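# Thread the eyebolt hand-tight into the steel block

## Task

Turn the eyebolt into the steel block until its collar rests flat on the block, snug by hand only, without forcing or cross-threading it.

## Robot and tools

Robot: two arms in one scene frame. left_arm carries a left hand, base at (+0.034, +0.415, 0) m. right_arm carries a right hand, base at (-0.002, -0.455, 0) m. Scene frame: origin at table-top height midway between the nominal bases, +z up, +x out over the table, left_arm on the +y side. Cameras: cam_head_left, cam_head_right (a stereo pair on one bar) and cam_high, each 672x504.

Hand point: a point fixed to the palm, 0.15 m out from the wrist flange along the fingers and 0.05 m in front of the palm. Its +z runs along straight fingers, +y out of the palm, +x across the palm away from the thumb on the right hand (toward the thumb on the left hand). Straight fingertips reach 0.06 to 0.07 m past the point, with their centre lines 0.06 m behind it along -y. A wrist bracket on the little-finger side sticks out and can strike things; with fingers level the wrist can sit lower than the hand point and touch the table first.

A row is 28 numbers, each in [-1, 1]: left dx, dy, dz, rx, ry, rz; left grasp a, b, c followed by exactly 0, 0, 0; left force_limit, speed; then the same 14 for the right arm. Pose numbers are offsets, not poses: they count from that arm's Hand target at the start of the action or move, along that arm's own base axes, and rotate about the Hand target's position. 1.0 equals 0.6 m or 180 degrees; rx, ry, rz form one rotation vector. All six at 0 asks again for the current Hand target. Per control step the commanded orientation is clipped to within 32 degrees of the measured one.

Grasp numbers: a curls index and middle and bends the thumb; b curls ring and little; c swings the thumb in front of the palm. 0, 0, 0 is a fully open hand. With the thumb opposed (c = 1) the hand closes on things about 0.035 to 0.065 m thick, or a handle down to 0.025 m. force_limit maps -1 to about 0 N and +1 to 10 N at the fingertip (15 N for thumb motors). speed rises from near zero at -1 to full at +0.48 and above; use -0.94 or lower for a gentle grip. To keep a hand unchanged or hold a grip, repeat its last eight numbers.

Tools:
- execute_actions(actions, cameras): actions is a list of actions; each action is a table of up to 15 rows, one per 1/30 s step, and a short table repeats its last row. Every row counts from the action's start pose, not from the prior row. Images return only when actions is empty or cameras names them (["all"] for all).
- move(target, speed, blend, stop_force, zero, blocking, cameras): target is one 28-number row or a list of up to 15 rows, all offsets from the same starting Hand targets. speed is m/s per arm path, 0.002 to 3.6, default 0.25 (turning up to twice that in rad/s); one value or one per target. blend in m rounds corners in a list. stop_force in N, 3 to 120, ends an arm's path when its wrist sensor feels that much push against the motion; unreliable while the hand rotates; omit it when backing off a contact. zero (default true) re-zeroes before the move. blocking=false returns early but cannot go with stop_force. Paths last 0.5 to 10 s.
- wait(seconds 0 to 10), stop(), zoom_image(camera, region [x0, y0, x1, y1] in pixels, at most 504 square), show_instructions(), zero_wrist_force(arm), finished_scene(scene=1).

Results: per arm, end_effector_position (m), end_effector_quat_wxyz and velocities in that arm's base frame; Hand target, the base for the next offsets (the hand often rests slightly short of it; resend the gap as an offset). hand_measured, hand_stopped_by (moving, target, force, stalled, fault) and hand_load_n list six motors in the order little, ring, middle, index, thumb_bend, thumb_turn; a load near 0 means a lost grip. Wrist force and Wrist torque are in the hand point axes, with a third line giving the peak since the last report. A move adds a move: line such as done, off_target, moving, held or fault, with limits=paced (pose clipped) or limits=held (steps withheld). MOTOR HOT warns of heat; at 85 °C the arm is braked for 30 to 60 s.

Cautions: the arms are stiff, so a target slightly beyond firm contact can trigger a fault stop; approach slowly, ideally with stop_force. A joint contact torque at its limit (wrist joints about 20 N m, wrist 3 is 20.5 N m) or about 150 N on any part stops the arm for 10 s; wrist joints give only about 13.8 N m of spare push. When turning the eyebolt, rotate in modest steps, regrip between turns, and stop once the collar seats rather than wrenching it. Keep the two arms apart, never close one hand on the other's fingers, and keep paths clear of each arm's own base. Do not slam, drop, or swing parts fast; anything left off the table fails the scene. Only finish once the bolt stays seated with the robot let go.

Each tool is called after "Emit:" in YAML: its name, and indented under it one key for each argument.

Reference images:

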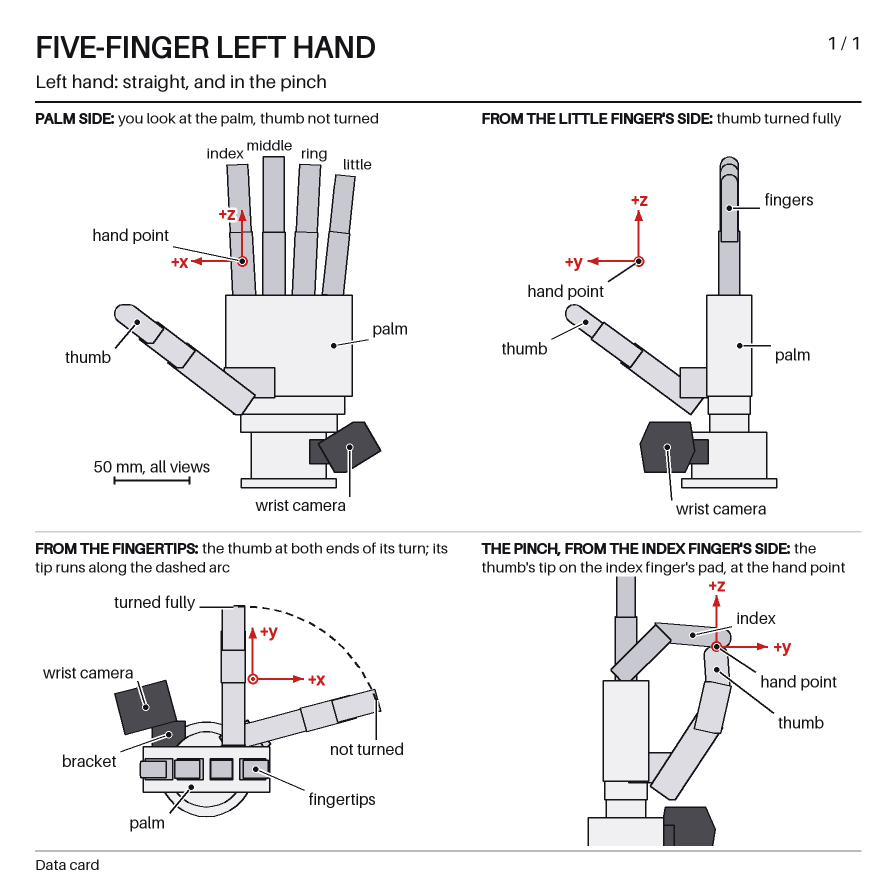

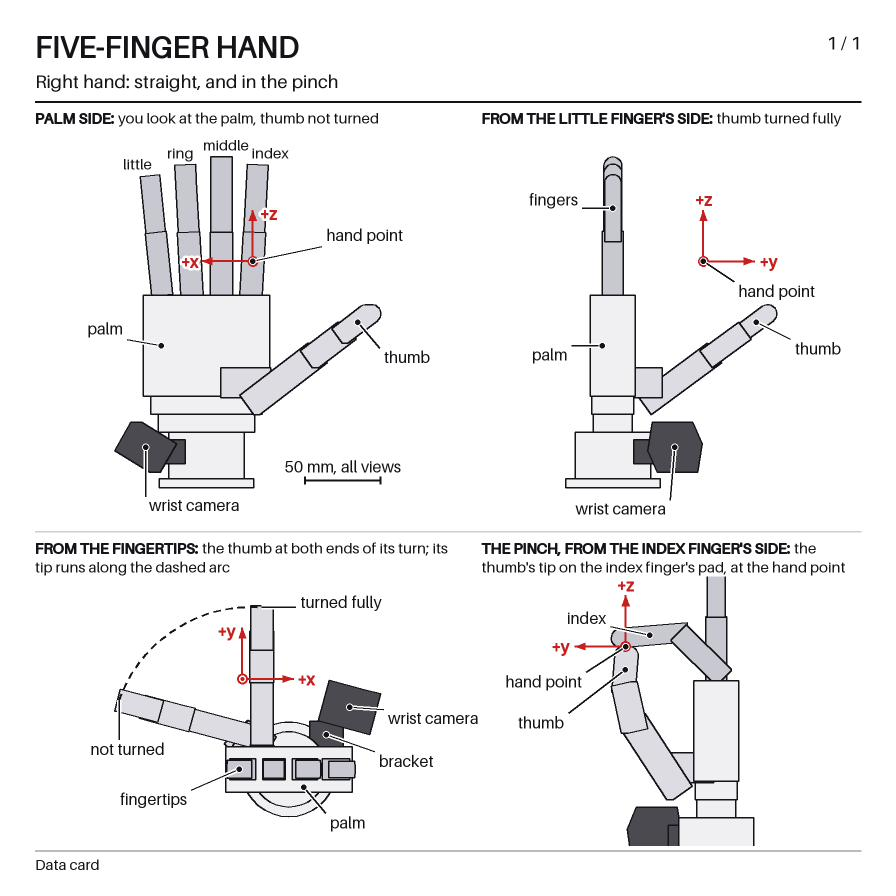

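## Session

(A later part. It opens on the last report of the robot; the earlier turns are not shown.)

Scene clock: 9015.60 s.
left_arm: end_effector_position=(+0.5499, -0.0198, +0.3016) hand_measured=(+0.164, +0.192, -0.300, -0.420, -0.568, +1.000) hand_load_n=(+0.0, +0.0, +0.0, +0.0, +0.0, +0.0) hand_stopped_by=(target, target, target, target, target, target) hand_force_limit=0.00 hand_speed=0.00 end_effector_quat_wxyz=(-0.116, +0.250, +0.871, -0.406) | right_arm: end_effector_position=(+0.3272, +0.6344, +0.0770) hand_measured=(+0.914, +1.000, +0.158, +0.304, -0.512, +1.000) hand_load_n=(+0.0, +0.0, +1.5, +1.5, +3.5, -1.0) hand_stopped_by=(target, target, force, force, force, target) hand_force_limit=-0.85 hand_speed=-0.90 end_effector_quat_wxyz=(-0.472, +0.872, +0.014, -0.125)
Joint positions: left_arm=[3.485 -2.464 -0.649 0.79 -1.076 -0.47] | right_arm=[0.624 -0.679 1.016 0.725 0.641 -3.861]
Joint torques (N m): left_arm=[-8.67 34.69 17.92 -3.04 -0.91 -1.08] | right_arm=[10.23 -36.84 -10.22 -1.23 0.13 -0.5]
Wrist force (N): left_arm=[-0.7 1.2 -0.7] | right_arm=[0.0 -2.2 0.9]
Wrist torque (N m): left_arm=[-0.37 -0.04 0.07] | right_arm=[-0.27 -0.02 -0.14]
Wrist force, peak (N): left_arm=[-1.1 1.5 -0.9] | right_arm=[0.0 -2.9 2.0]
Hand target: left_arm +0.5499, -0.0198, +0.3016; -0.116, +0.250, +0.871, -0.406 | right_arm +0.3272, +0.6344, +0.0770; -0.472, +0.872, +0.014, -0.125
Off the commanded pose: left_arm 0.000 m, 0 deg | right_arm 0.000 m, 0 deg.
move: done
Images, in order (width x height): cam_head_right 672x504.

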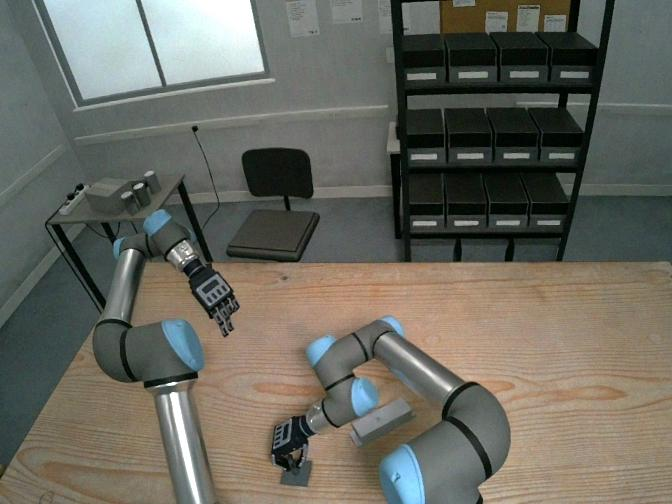

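Emit:
move:
  target:
    - [0,0,0,0,0,0,0.35,0.6,1,0,0,0,0.0,0,0,0,0,0,0,0,0.45,1,1,0,0,0,-0.85,-0.5]
    - [0,0,0,0,0,0,0.35,0.6,1,0,0,0,0.0,0,0,0,0.0108,0,0,0,0.45,1,1,0,0,0,-0.85,-0.5]
    - [0,0,0,0,0,0,0.35,0.6,1,0,0,0,0.0,0,0,0,0.0108,0,0,0,0.86,1,1,0,0,0,-0.85,-0.9]
  speed: 0.02
  cameras: ["cam_head_right"]

Emit:
zoom_image:
  camera: "cam_head_right"
  region: [264, 440, 304, 480]

Scene clock: 9066.87 s.
left_arm: end_effector_position=(+0.5499, -0.0198, +0.3016) hand_measured=(+0.164, +0.192, -0.300, -0.420, -0.568, +1.000) hand_load_n=(+0.5, +0.0, +0.0, +0.0, +0.0, +0.0) hand_stopped_by=(target, target, target, target, target, target) hand_force_limit=0.00 hand_speed=0.00 end_effector_quat_wxyz=(-0.116, +0.250, +0.871, -0.406) | right_arm: end_effector_position=(+0.3272, +0.6344, +0.0835) hand_measured=(+0.914, +1.000, +0.242, +0.286, -0.412, +1.000) hand_load_n=(+0.0, +0.0, +1.0, +1.0, +2.0, +0.0) hand_stopped_by=(target, target, force, force, force, target) hand_force_limit=-0.85 hand_speed=-0.90 end_effector_quat_wxyz=(-0.472, +0.872, +0.014, -0.125)
Joint positions: left_arm=[3.485 -2.464 -0.649 0.79 -1.076 -0.47] | right_arm=[0.624 -0.685 1.009 0.737 0.641 -3.861]
Joint torques (N m): left_arm=[-7.63 33.17 17.84 -2.96 -0.95 -1.13] | right_arm=[9.73 -37.01 -10.03 1.1 0.1 0.87]
Wrist force (N): left_arm=[-0.7 1.4 -0.8] | right_arm=[-0.2 -1.5 0.6]
Wrist torque (N m): left_arm=[-0.34 -0.05 0.07] | right_arm=[-0.25 -0.01 -0.12]
Wrist force, peak (N): left_arm=[-0.9 1.6 -0.8] | right_arm=[0.1 -2.7 1.2]
Hand target: left_arm +0.5499, -0.0198, +0.3016; -0.116, +0.250, +0.871, -0.406 | right_arm +0.3272, +0.6344, +0.0835; -0.472, +0.872, +0.014, -0.125
Off the commanded pose: left_arm 0.000 m, 0 deg | right_arm 0.000 m, 0 deg.
move: done
Images, in order (width x height): cam_head_right 672x504.

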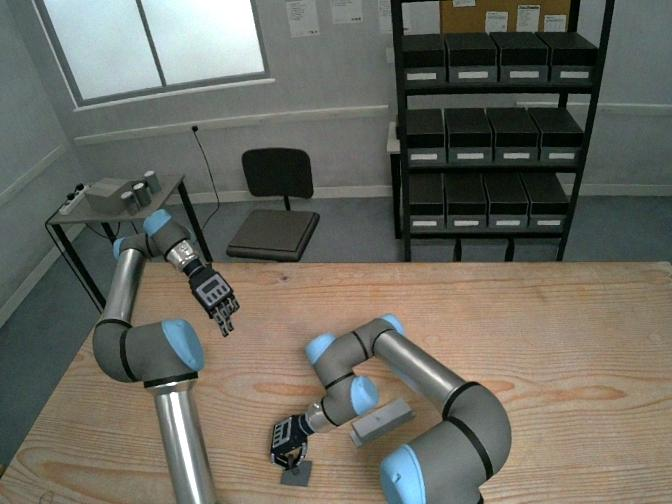

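Scaled by 12.600 from the camera's 672x504 image, which has a finer 960x720 frame.

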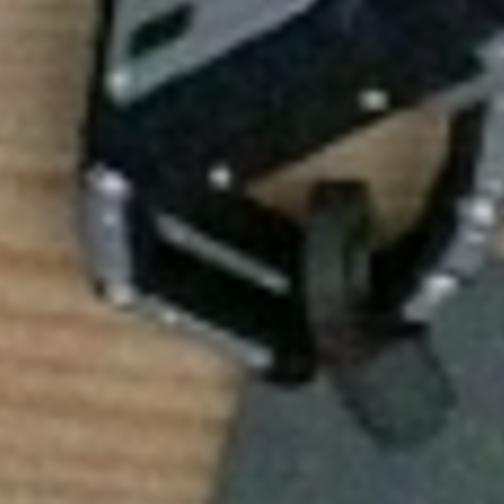

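Emit:
move:
  target: [0,0,0,0,0,0,0.35,0.6,1,0,0,0,0.0,0,0,0,0,0,0,0,0.92,1,1,0,0,0,-0.2,-0.9]
  cameras: ["cam_head_right"]

Emit:
zoom_image:
  camera: "cam_head_right"
  region: [264, 440, 304, 480]

Scene clock: 9093.47 s.
left_arm: end_effector_position=(+0.5499, -0.0198, +0.3016) hand_measured=(+0.164, +0.192, -0.300, -0.420, -0.568, +1.000) hand_load_n=(+0.0, +0.0, +0.0, +0.0, +0.0, +0.0) hand_stopped_by=(target, target, target, target, target, target) hand_force_limit=0.00 hand_speed=0.00 end_effector_quat_wxyz=(-0.116, +0.250, +0.871, -0.406) | right_arm: end_effector_position=(+0.3272, +0.6344, +0.0835) hand_measured=(+0.908, +1.000, +0.248, +0.302, -0.406, +1.000) hand_load_n=(+0.5, +0.0, +4.0, +5.5, +7.5, +0.0) hand_stopped_by=(target, target, force, force, force, target) hand_force_limit=-0.20 hand_speed=-0.90 end_effector_quat_wxyz=(-0.472, +0.872, +0.014, -0.125)
Joint positions: left_arm=[3.485 -2.464 -0.649 0.79 -1.076 -0.47] | right_arm=[0.624 -0.685 1.009 0.737 0.641 -3.861]
Joint torques (N m): left_arm=[-7.55 33.05 18.2 -3.16 -0.71 -1.1] | right_arm=[9.88 -42.39 -9.09 4.35 0.03 1.27]
Wrist force (N): left_arm=[-0.9 1.5 -0.7] | right_arm=[-0.2 -5.0 -0.5]
Wrist torque (N m): left_arm=[-0.33 -0.02 0.06] | right_arm=[-0.38 0.01 -0.19]
Wrist force, peak (N): left_arm=[-1.0 1.5 -0.7] | right_arm=[-0.2 -5.2 -0.7]
Hand target: left_arm +0.5499, -0.0198, +0.3016; -0.116, +0.250, +0.871, -0.406 | right_arm +0.3272, +0.6344, +0.0835; -0.472, +0.872, +0.014, -0.125
Off the commanded pose: left_arm 0.000 m, 0 deg | right_arm 0.000 m, 0 deg.
move: done
Images, in order (width x height): cam_head_right 672x504.

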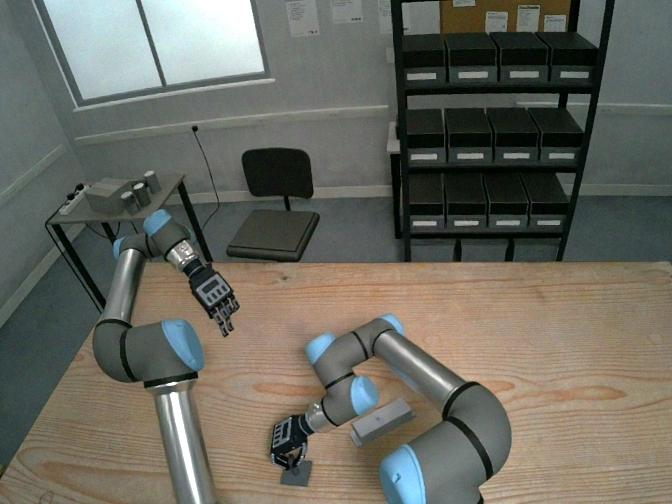

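Scaled by 12.600 from the camera's 672x504 image, which has a finer 960x720 frame.

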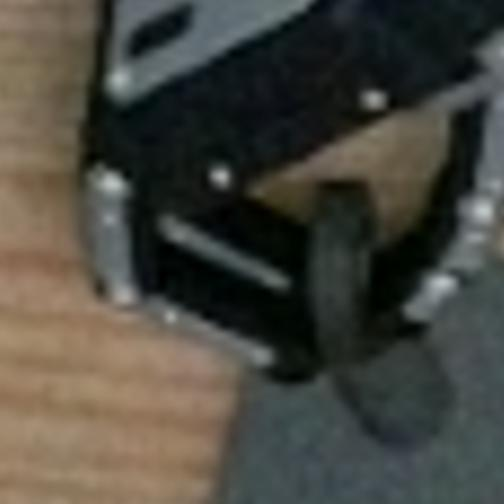

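Emit:
move:
  target: [0,0,0,0,0,0,0.35,0.6,1,0,0,0,0.0,0,0,0,0.0667,0,0,0,0.92,1,1,0,0,0,-0.2,-0.9]
  speed: 0.03
  cameras: ["cam_head_right","cam_head_left","cam_high"]

Emit:
zoom_image:
  camera: "cam_head_right"
  region: [264, 430, 314, 480]

Emit:
zoom_image:
  camera: "cam_high"
  region: [370, 145, 430, 205]

Scene clock: 9105.43 s.
left_arm: end_effector_position=(+0.5499, -0.0198, +0.3016) hand_measured=(+0.164, +0.192, -0.300, -0.420, -0.568, +1.000) hand_load_n=(+0.0, +0.0, +0.0, +0.0, +0.0, +0.0) hand_stopped_by=(target, target, target, target, target, target) hand_force_limit=0.00 hand_speed=0.00 end_effector_quat_wxyz=(-0.116, +0.250, +0.871, -0.406) | right_arm: end_effector_position=(+0.3272, +0.6344, +0.1238) hand_measured=(+0.908, +1.000, +0.248, +0.302, -0.406, +1.000) hand_load_n=(+0.0, +0.0, +3.5, +2.5, +8.0, +0.5) hand_stopped_by=(target, target, force, force, force, target) hand_force_limit=-0.20 hand_speed=-0.90 end_effector_quat_wxyz=(-0.473, +0.872, +0.014, -0.125) end_effector_velocity=(+0.001, +0.001, -0.001) end_effector_angular_velocity=(+0.003, -0.003, +0.000)
Joint positions: left_arm=[3.485 -2.464 -0.649 0.79 -1.076 -0.47] | right_arm=[0.624 -0.717 0.962 0.816 0.641 -3.861]
Joint velocities: left_arm=[within noise] | right_arm=[0 0.001 0.002 -0.007 -0.001 0.001]
Joint torques (N m): left_arm=[-7.91 33.29 18.91 -2.92 -0.91 -1.22] | right_arm=[10.4 -47.6 -9.89 -1.28 -1.05 -0.78]
Wrist force (N): left_arm=[-0.8 1.4 -0.9] | right_arm=[0.0 -0.7 0.6]
Wrist torque (N m): left_arm=[-0.33 -0.04 0.07] | right_arm=[-0.20 -0.05 -0.10]
Wrist force, peak (N): left_arm=[-0.9 1.6 -0.8] | right_arm=[0.4 -5.4 -0.2]
Hand target: left_arm +0.5499, -0.0198, +0.3016; -0.116, +0.250, +0.871, -0.406 | right_arm +0.3272, +0.6344, +0.1235; -0.472, +0.872, +0.014, -0.125
Off the commanded pose: left_arm 0.000 m, 0 deg | right_arm 0.000 m, 0 deg.
move: done

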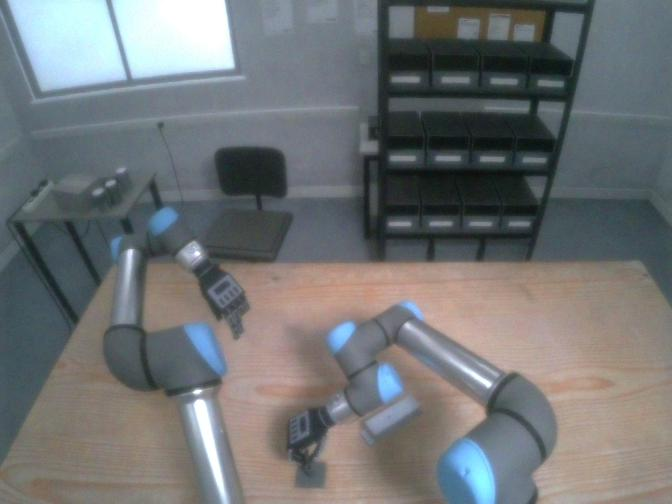

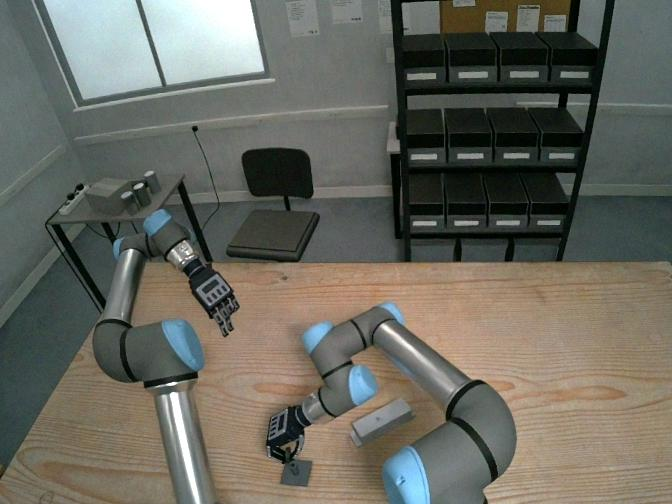

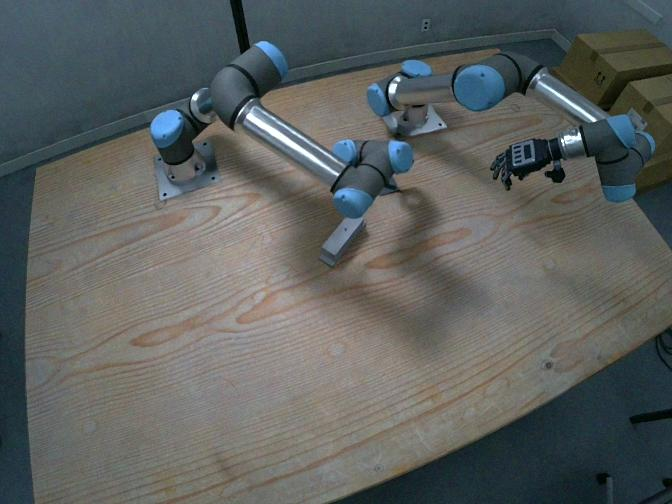

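Scaled by 10.080 from the camera's 672x504 image, which has a finer 960x720 frame.

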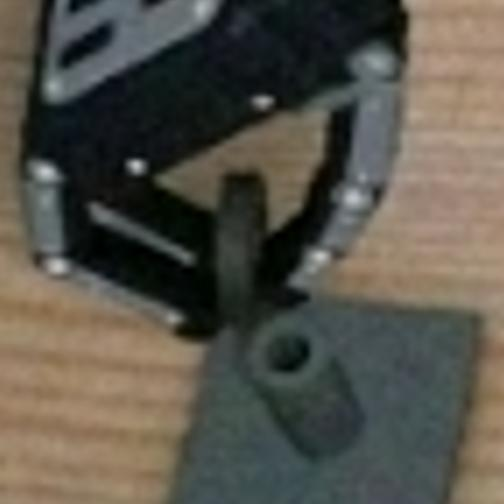

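Scaled by 8.400 from the camera's 672x504 image, which has a finer 960x720 frame.

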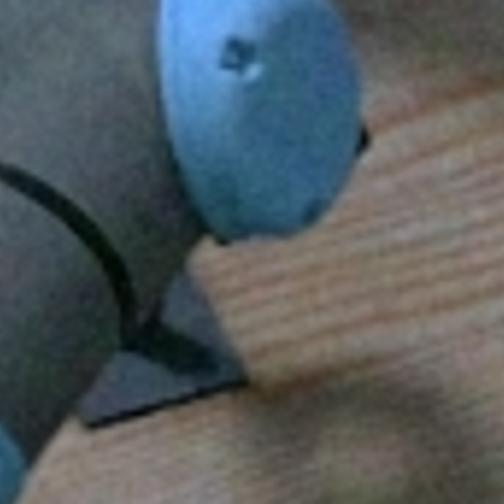

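Emit:
move:
  target:
    - [0,0,0,0,0,0,0.35,0.6,1,0,0,0,0.0,0,0,0,0.03,0,0,0,0.92,1,1,0,0,0,-0.2,-0.9]
    - [0,0,0,0,0,0,0.35,0.6,1,0,0,0,0.0,0,0.2365,-0.3468,0.03,0,0,0,0.92,1,1,0,0,0,-0.2,-0.9]
  speed: 0.08
  blend: 0.01
  cameras: ["cam_head_right","cam_head_left","cam_high"]

Emit:
zoom_image:
  camera: "cam_head_right"
  region: [350, 380, 400, 430]

Emit:
zoom_image:
  camera: "cam_high"
  region: [320, 200, 370, 250]

Emit:
zoom_image:
  camera: "cam_head_left"
  region: [365, 380, 415, 430]

Scene clock: 9142.70 s.
left_arm: end_effector_position=(+0.5499, -0.0198, +0.3016) hand_measured=(+0.164, +0.192, -0.300, -0.420, -0.568, +1.000) hand_load_n=(+0.0, -0.5, +0.0, +0.0, +0.0, +0.0) hand_stopped_by=(target, target, target, target, target, target) hand_force_limit=0.00 hand_speed=0.00 end_effector_quat_wxyz=(-0.116, +0.250, +0.871, -0.406) | right_arm: end_effector_position=(+0.4691, +0.4263, +0.1414) hand_measured=(+0.908, +1.000, +0.248, +0.302, -0.406, +1.000) hand_load_n=(+0.0, +0.0, +3.0, +2.5, +8.5, +0.0) hand_stopped_by=(target, target, force, force, force, target) hand_force_limit=-0.20 hand_speed=-0.90 end_effector_quat_wxyz=(-0.472, +0.872, +0.014, -0.125)
Joint positions: left_arm=[3.485 -2.464 -0.649 0.79 -1.076 -0.47] | right_arm=[0.214 -0.677 0.996 1.35 0.553 -4.585]
Joint torques (N m): left_arm=[-8.39 33.44 18.59 -3.2 -0.92 -1.43] | right_arm=[7.31 -74.29 -8.51 0.05 -2.13 -0.86]
Wrist force (N): left_arm=[-0.7 1.2 -0.4] | right_arm=[0.2 -0.8 0.6]
Wrist torque (N m): left_arm=[-0.39 -0.04 0.08] | right_arm=[-0.21 -0.09 0.04]
Wrist force, peak (N): left_arm=[-0.7 1.6 -1.0] | right_arm=[-0.6 -1.9 0.8]
Hand target: left_arm +0.5499, -0.0198, +0.3016; -0.116, +0.250, +0.871, -0.406 | right_arm +0.4691, +0.4263, +0.1415; -0.472, +0.872, +0.014, -0.125
Off the commanded pose: left_arm 0.000 m, 0 deg | right_arm 0.000 m, 0 deg.
move: done; blend cut to 0.009 m at target 1

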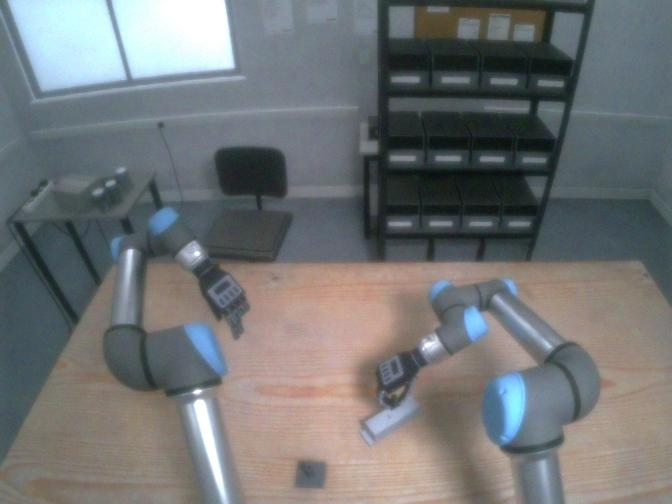

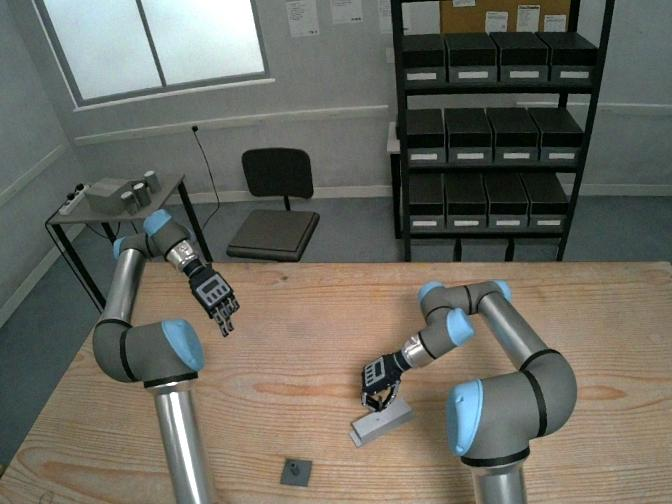

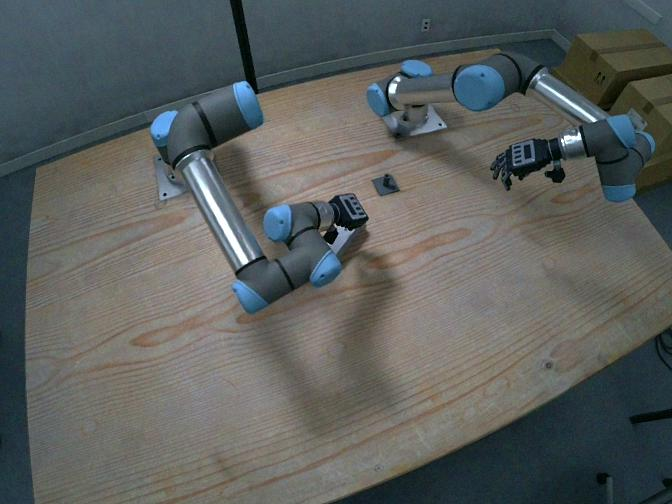

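Scaled by 10.080 from the camera's 672x504 image, which has a finer 960x720 frame.

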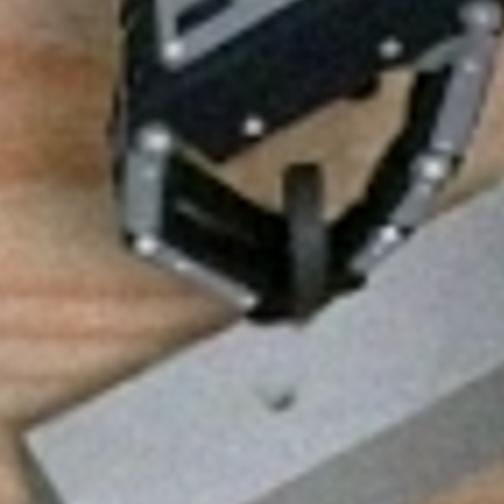

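Scaled by 10.080 from the camera's 672x504 image, which has a finer 960x720 frame.

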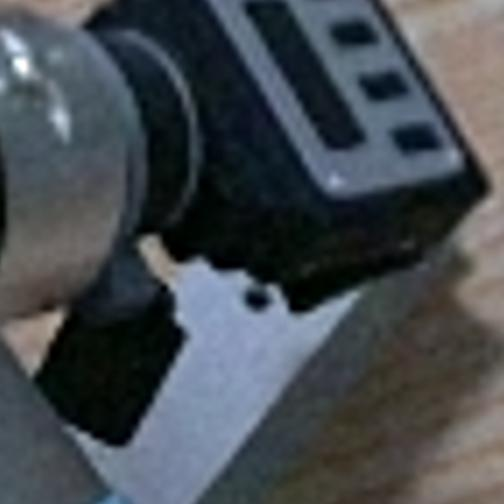

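Scaled by 10.080 from the camera's 672x504 image, which has a finer 960x720 frame.

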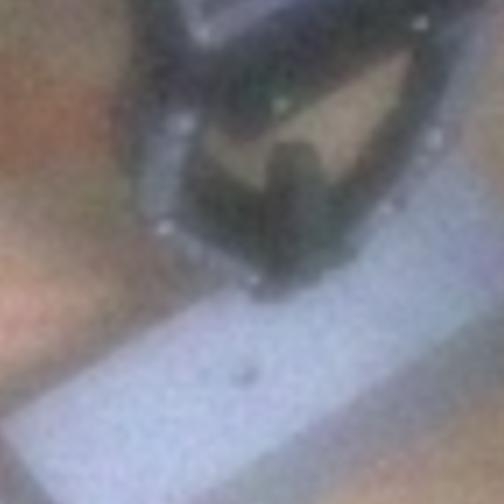

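Emit:
move:
  target: [0,0,0,0,0,0,0.35,0.6,1,0,0,0,0.0,0,0.0302,0.0143,0,0,0,-0.4722,0.92,1,1,0,0,0,-0.2,-0.9]
  speed: 0.3
  cameras: ["cam_head_right","cam_head_left","cam_high"]

Emit:
zoom_image:
  camera: "cam_head_right"
  region: [350, 380, 400, 430]

Emit:
zoom_image:
  camera: "cam_high"
  region: [320, 200, 370, 250]

Emit:
zoom_image:
  camera: "cam_head_left"
  region: [365, 380, 415, 430]

Scene clock: 9183.70 s.
left_arm: end_effector_position=(+0.5499, -0.0198, +0.3016) hand_measured=(+0.164, +0.192, -0.300, -0.420, -0.568, +1.000) hand_load_n=(+0.0, +0.0, +0.0, +0.0, +0.0, +0.0) hand_stopped_by=(target, target, target, target, target, target) hand_force_limit=0.00 hand_speed=0.00 end_effector_quat_wxyz=(-0.116, +0.250, +0.871, -0.406) | right_arm: end_effector_position=(+0.4872, +0.4349, +0.1414) hand_measured=(+0.908, +1.000, +0.248, +0.302, -0.406, +1.000) hand_load_n=(+0.0, +0.0, +3.0, +2.5, +8.0, +0.5) hand_stopped_by=(target, target, force, force, force, target) hand_force_limit=-0.20 hand_speed=-0.90 end_effector_quat_wxyz=(-0.433, +0.653, -0.579, +0.227)
Joint positions: left_arm=[3.485 -2.464 -0.649 0.79 -1.076 -0.47] | right_arm=[0.492 -1.235 1.665 0.124 1.682 -2.83]
Joint torques (N m): left_arm=[-7.77 33.83 18.28 -3.03 -0.84 -1.27] | right_arm=[-3.1 -52.15 -8.62 -2.52 0.56 1.66]
Wrist force (N): left_arm=[-0.6 1.3 -0.7] | right_arm=[-0.4 -1.2 0.8]
Wrist torque (N m): left_arm=[-0.36 -0.06 0.08] | right_arm=[-0.30 0.05 -0.13]
Wrist force, peak (N): left_arm=[-0.8 1.6 -0.8] | right_arm=[-0.8 -1.3 1.6]
Hand target: left_arm +0.5499, -0.0198, +0.3016; -0.116, +0.250, +0.871, -0.406 | right_arm +0.4872, +0.4349, +0.1415; -0.433, +0.652, -0.579, +0.227
Off the commanded pose: left_arm 0.000 m, 0 deg | right_arm 0.000 m, 0 deg.
move: done

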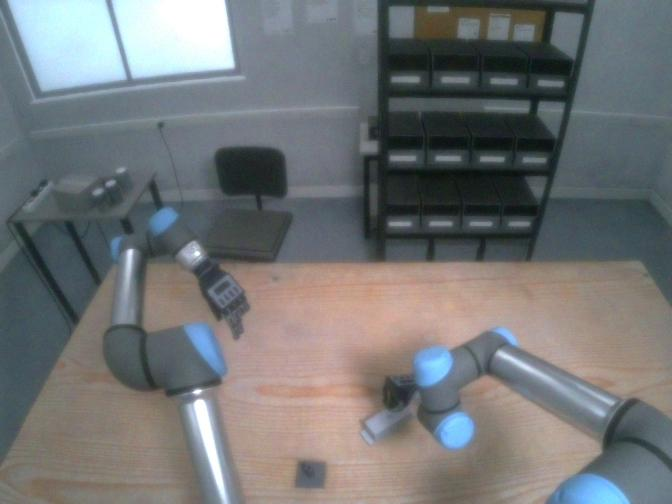

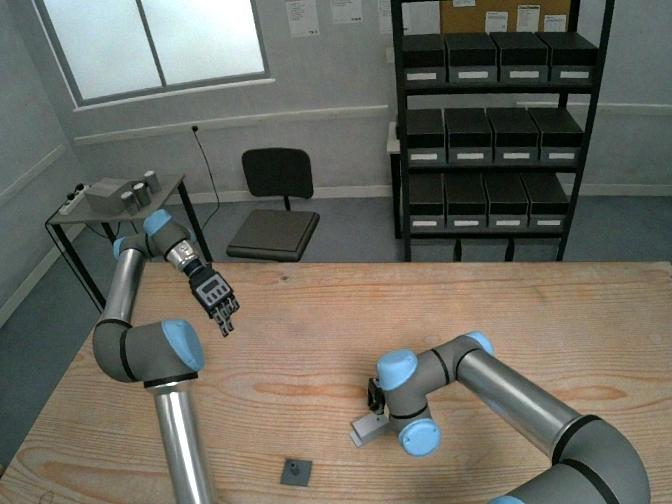

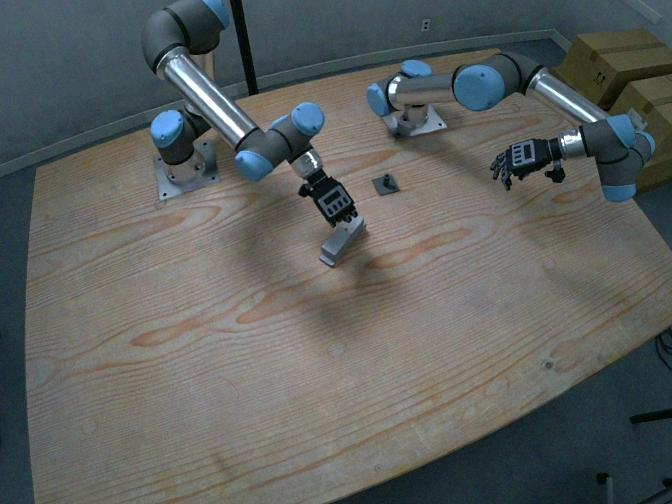

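Scaled by 10.080 from the camera's 672x504 image, which has a finer 960x720 frame.

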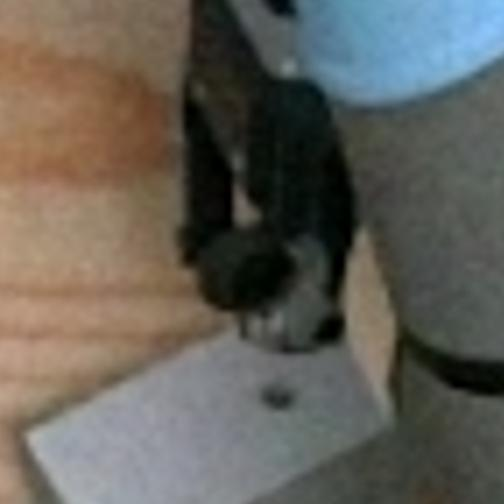

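Scaled by 10.080 from the camera's 672x504 image, which has a finer 960x720 frame.

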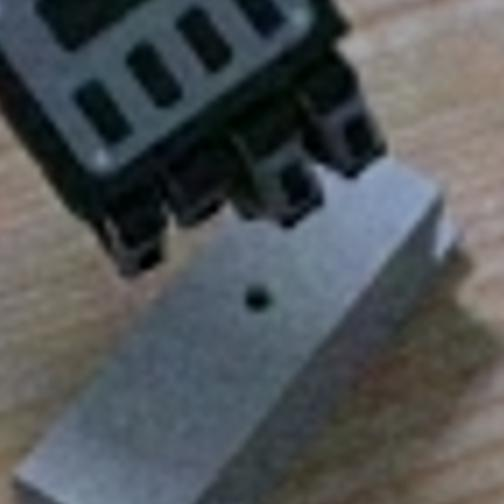

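Scaled by 10.080 from the camera's 672x504 image, which has a finer 960x720 frame.

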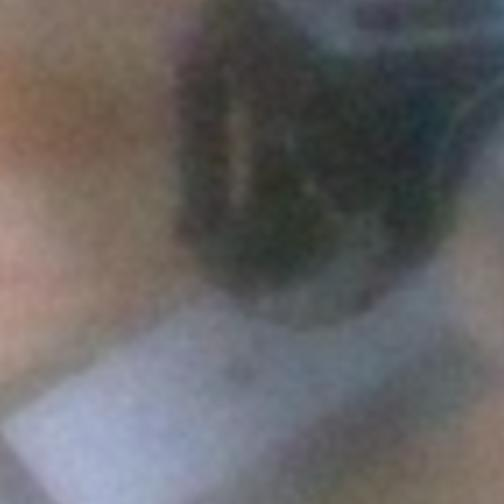

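Emit:
zoom_image:
  camera: "cam_head_right"
  region: [364, 395, 390, 421]

Emit:
zoom_image:
  camera: "cam_head_left"
  region: [378, 390, 410, 422]

Scaled by 19.385 from the camera's 672x504 image, which has a finer 960x720 frame.

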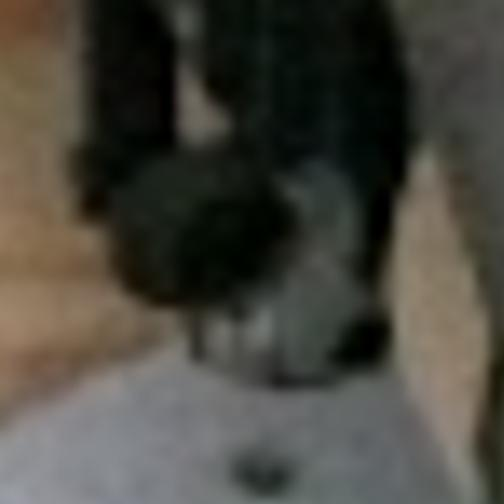

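Scaled by 15.750 from the camera's 672x504 image, which has a finer 960x720 frame.

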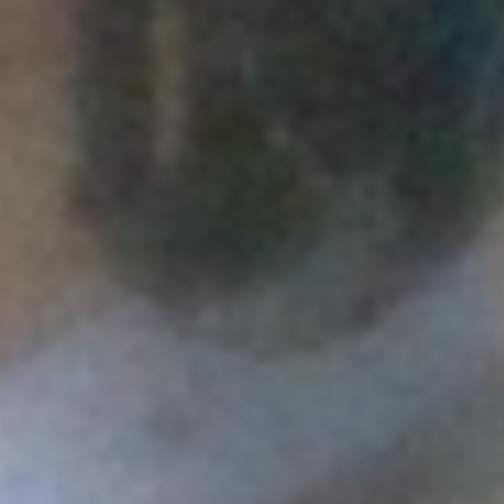

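Emit:
move:
  target: [0,0,0,0,0,0,0.35,0.6,1,0,0,0,0.0,0,-0.0197,-0.0022,0,0,0,0.259,0.92,1,1,0,0,0,-0.2,-0.9]
  speed: 0.3
  cameras: ["cam_head_right","cam_head_left","cam_high"]

Emit:
zoom_image:
  camera: "cam_head_right"
  region: [364, 395, 390, 421]

Emit:
zoom_image:
  camera: "cam_high"
  region: [325, 205, 365, 245]

Scene clock: 9216.07 s.
left_arm: end_effector_position=(+0.5499, -0.0198, +0.3016) hand_measured=(+0.164, +0.192, -0.300, -0.420, -0.568, +1.000) hand_load_n=(-0.5, +0.0, +0.0, +0.0, +0.0, +0.0) hand_stopped_by=(target, target, target, target, target, target) hand_force_limit=0.00 hand_speed=0.00 end_effector_quat_wxyz=(-0.116, +0.250, +0.871, -0.406) | right_arm: end_effector_position=(+0.4755, +0.4335, +0.1414) hand_measured=(+0.908, +1.000, +0.248, +0.302, -0.406, +1.000) hand_load_n=(+0.0, +0.0, +2.5, +2.0, +8.0, +0.5) hand_stopped_by=(target, target, force, force, force, target) hand_force_limit=-0.20 hand_speed=-0.90 end_effector_quat_wxyz=(-0.487, +0.828, -0.274, +0.037)
Joint positions: left_arm=[3.485 -2.464 -0.649 0.79 -1.076 -0.47] | right_arm=[0.236 -1.081 1.482 0.403 0.812 -3.518]
Joint torques (N m): left_arm=[-8.41 34.03 18.19 -3.16 -0.86 -1.22] | right_arm=[10.42 -54.02 -16.48 1.44 -2.22 -1.61]
Wrist force (N): left_arm=[-0.6 1.6 -0.7] | right_arm=[0.1 -0.8 0.9]
Wrist torque (N m): left_arm=[-0.32 -0.06 0.07] | right_arm=[-0.21 -0.04 -0.01]
Wrist force, peak (N): left_arm=[-0.8 1.6 -1.0] | right_arm=[-1.4 -1.1 0.8]
Hand target: left_arm +0.5499, -0.0198, +0.3016; -0.116, +0.250, +0.871, -0.406 | right_arm +0.4754, +0.4336, +0.1415; -0.487, +0.828, -0.274, +0.037
Off the commanded pose: left_arm 0.000 m, 0 deg | right_arm 0.000 m, 0 deg.
move: done

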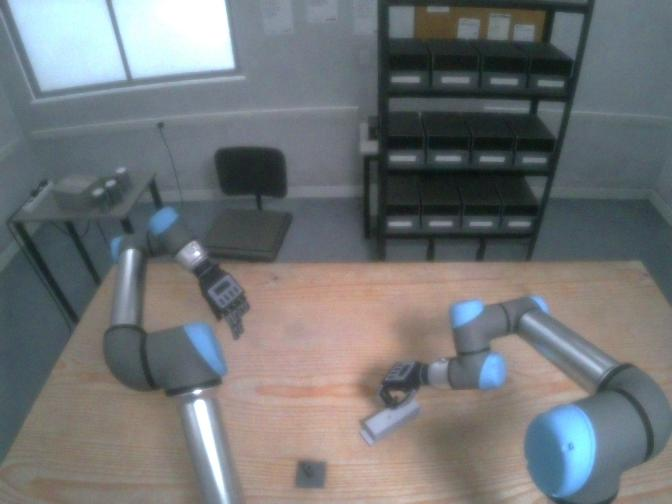

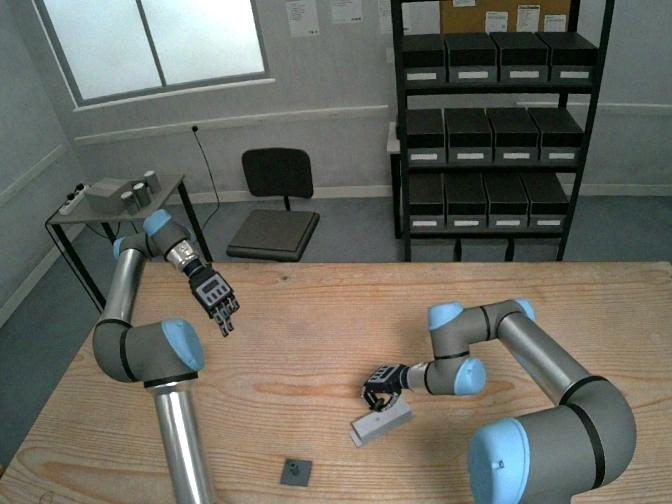

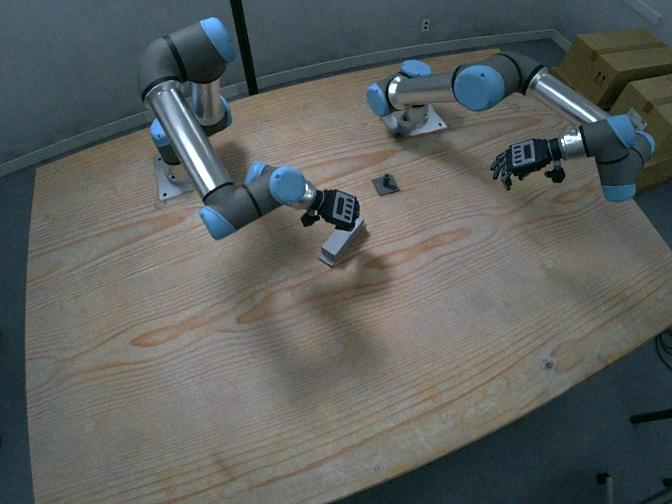

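Scaled by 19.385 from the camera's 672x504 image, which has a finer 960x720 frame.

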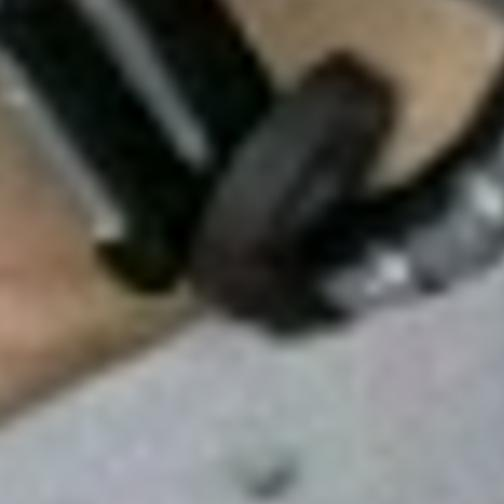

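Scaled by 12.600 from the camera's 672x504 image, which has a finer 960x720 frame.

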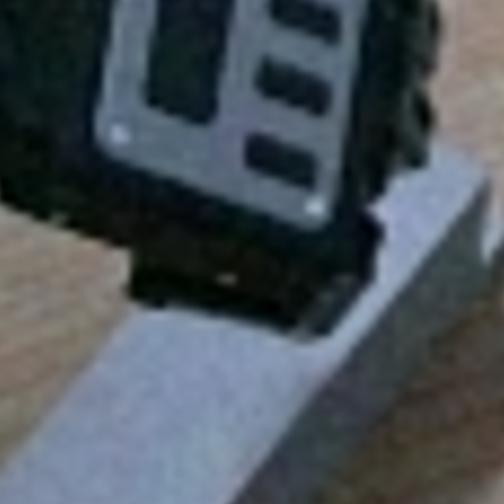

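Emit:
move:
  target: [0,0,0,0,0,0,0.35,0.6,1,0,0,0,0.0,0,-0.0123,-0.0213,0,0,0,0.333,0.92,1,1,0,0,0,-0.2,-0.9]
  speed: 0.3
  cameras: ["cam_head_right","cam_head_left","cam_high"]

Emit:
zoom_image:
  camera: "cam_head_right"
  region: [364, 395, 390, 421]

Emit:
zoom_image:
  camera: "cam_head_left"
  region: [376, 390, 402, 416]

Scene clock: 9235.27 s.
left_arm: end_effector_position=(+0.5499, -0.0198, +0.3016) hand_measured=(+0.164, +0.192, -0.300, -0.420, -0.568, +1.000) hand_load_n=(+0.0, +0.5, +0.0, +0.0, +0.0, +0.0) hand_stopped_by=(target, target, target, target, target, target) hand_force_limit=0.00 hand_speed=0.00 end_effector_quat_wxyz=(-0.116, +0.250, +0.871, -0.406) | right_arm: end_effector_position=(+0.4680, +0.4209, +0.1413) hand_measured=(+0.908, +1.000, +0.248, +0.302, -0.406, +1.000) hand_load_n=(+0.0, +0.0, +3.0, +2.5, +8.0, +0.5) hand_stopped_by=(target, target, force, force, force, target) hand_force_limit=-0.20 hand_speed=-0.90 end_effector_quat_wxyz=(-0.441, +0.854, +0.177, -0.211)
Joint positions: left_arm=[3.485 -2.464 -0.649 0.79 -1.076 -0.47] | right_arm=[0.256 -0.482 0.732 1.881 0.664 -5.143]
Joint torques (N m): left_arm=[-7.23 33.53 18.4 -2.99 -0.81 -1.28] | right_arm=[-10.77 -79.44 -22.56 5.17 -0.53 -1.58]
Wrist force (N): left_arm=[-0.8 1.3 -0.6] | right_arm=[-0.1 -0.2 0.4]
Wrist torque (N m): left_arm=[-0.35 -0.04 0.07] | right_arm=[-0.12 -0.02 -0.03]
Wrist force, peak (N): left_arm=[-1.0 1.7 -0.7] | right_arm=[-1.0 -0.7 1.5]
Hand target: left_arm +0.5499, -0.0198, +0.3016; -0.116, +0.250, +0.871, -0.406 | right_arm +0.4680, +0.4208, +0.1415; -0.441, +0.854, +0.177, -0.211
Off the commanded pose: left_arm 0.000 m, 0 deg | right_arm 0.000 m, 0 deg.
move: done

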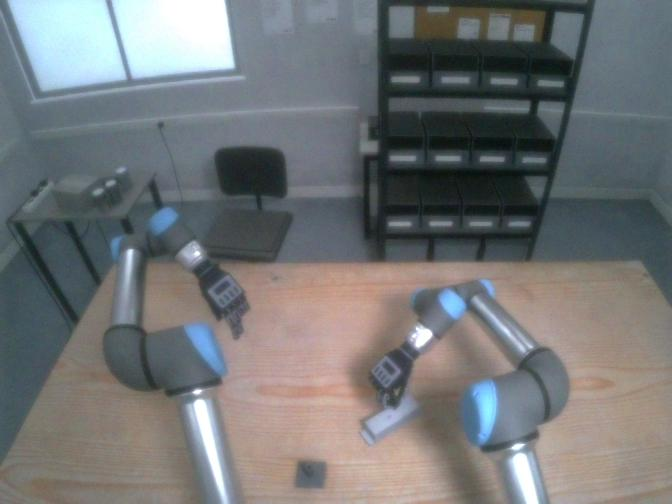

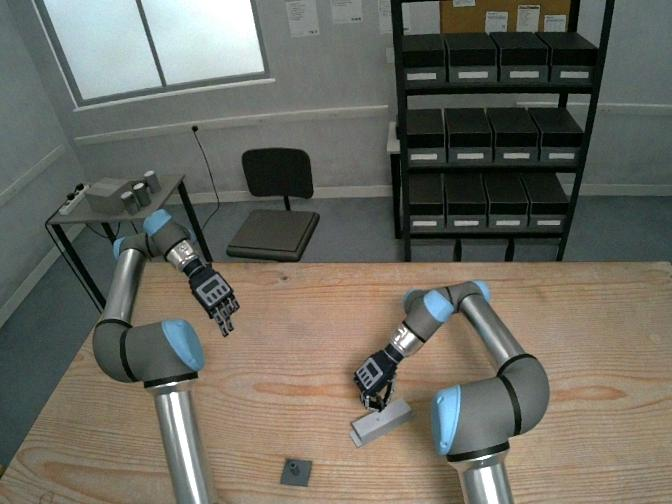

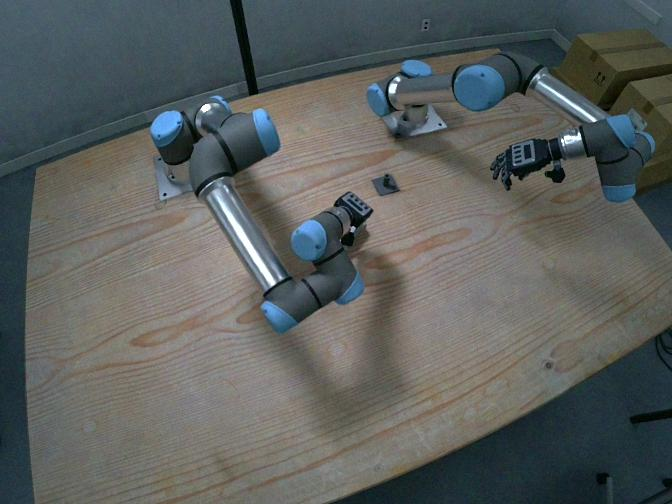

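Scaled by 19.385 from the camera's 672x504 image, which has a finer 960x720 frame.

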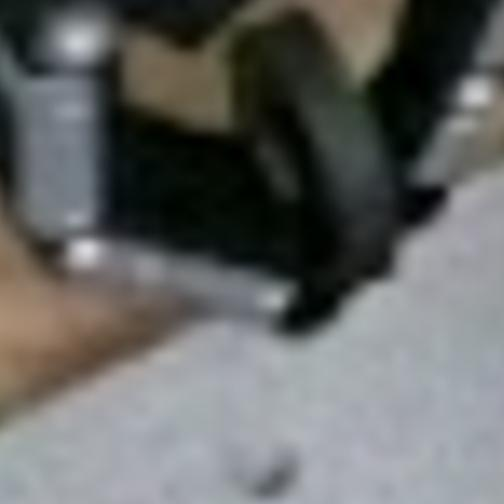

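Scaled by 19.385 from the camera's 672x504 image, which has a finer 960x720 frame.

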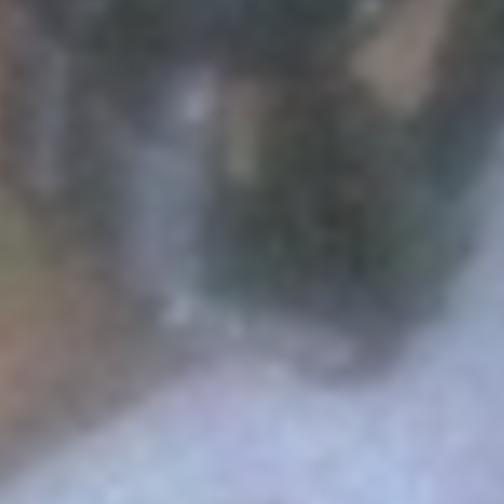

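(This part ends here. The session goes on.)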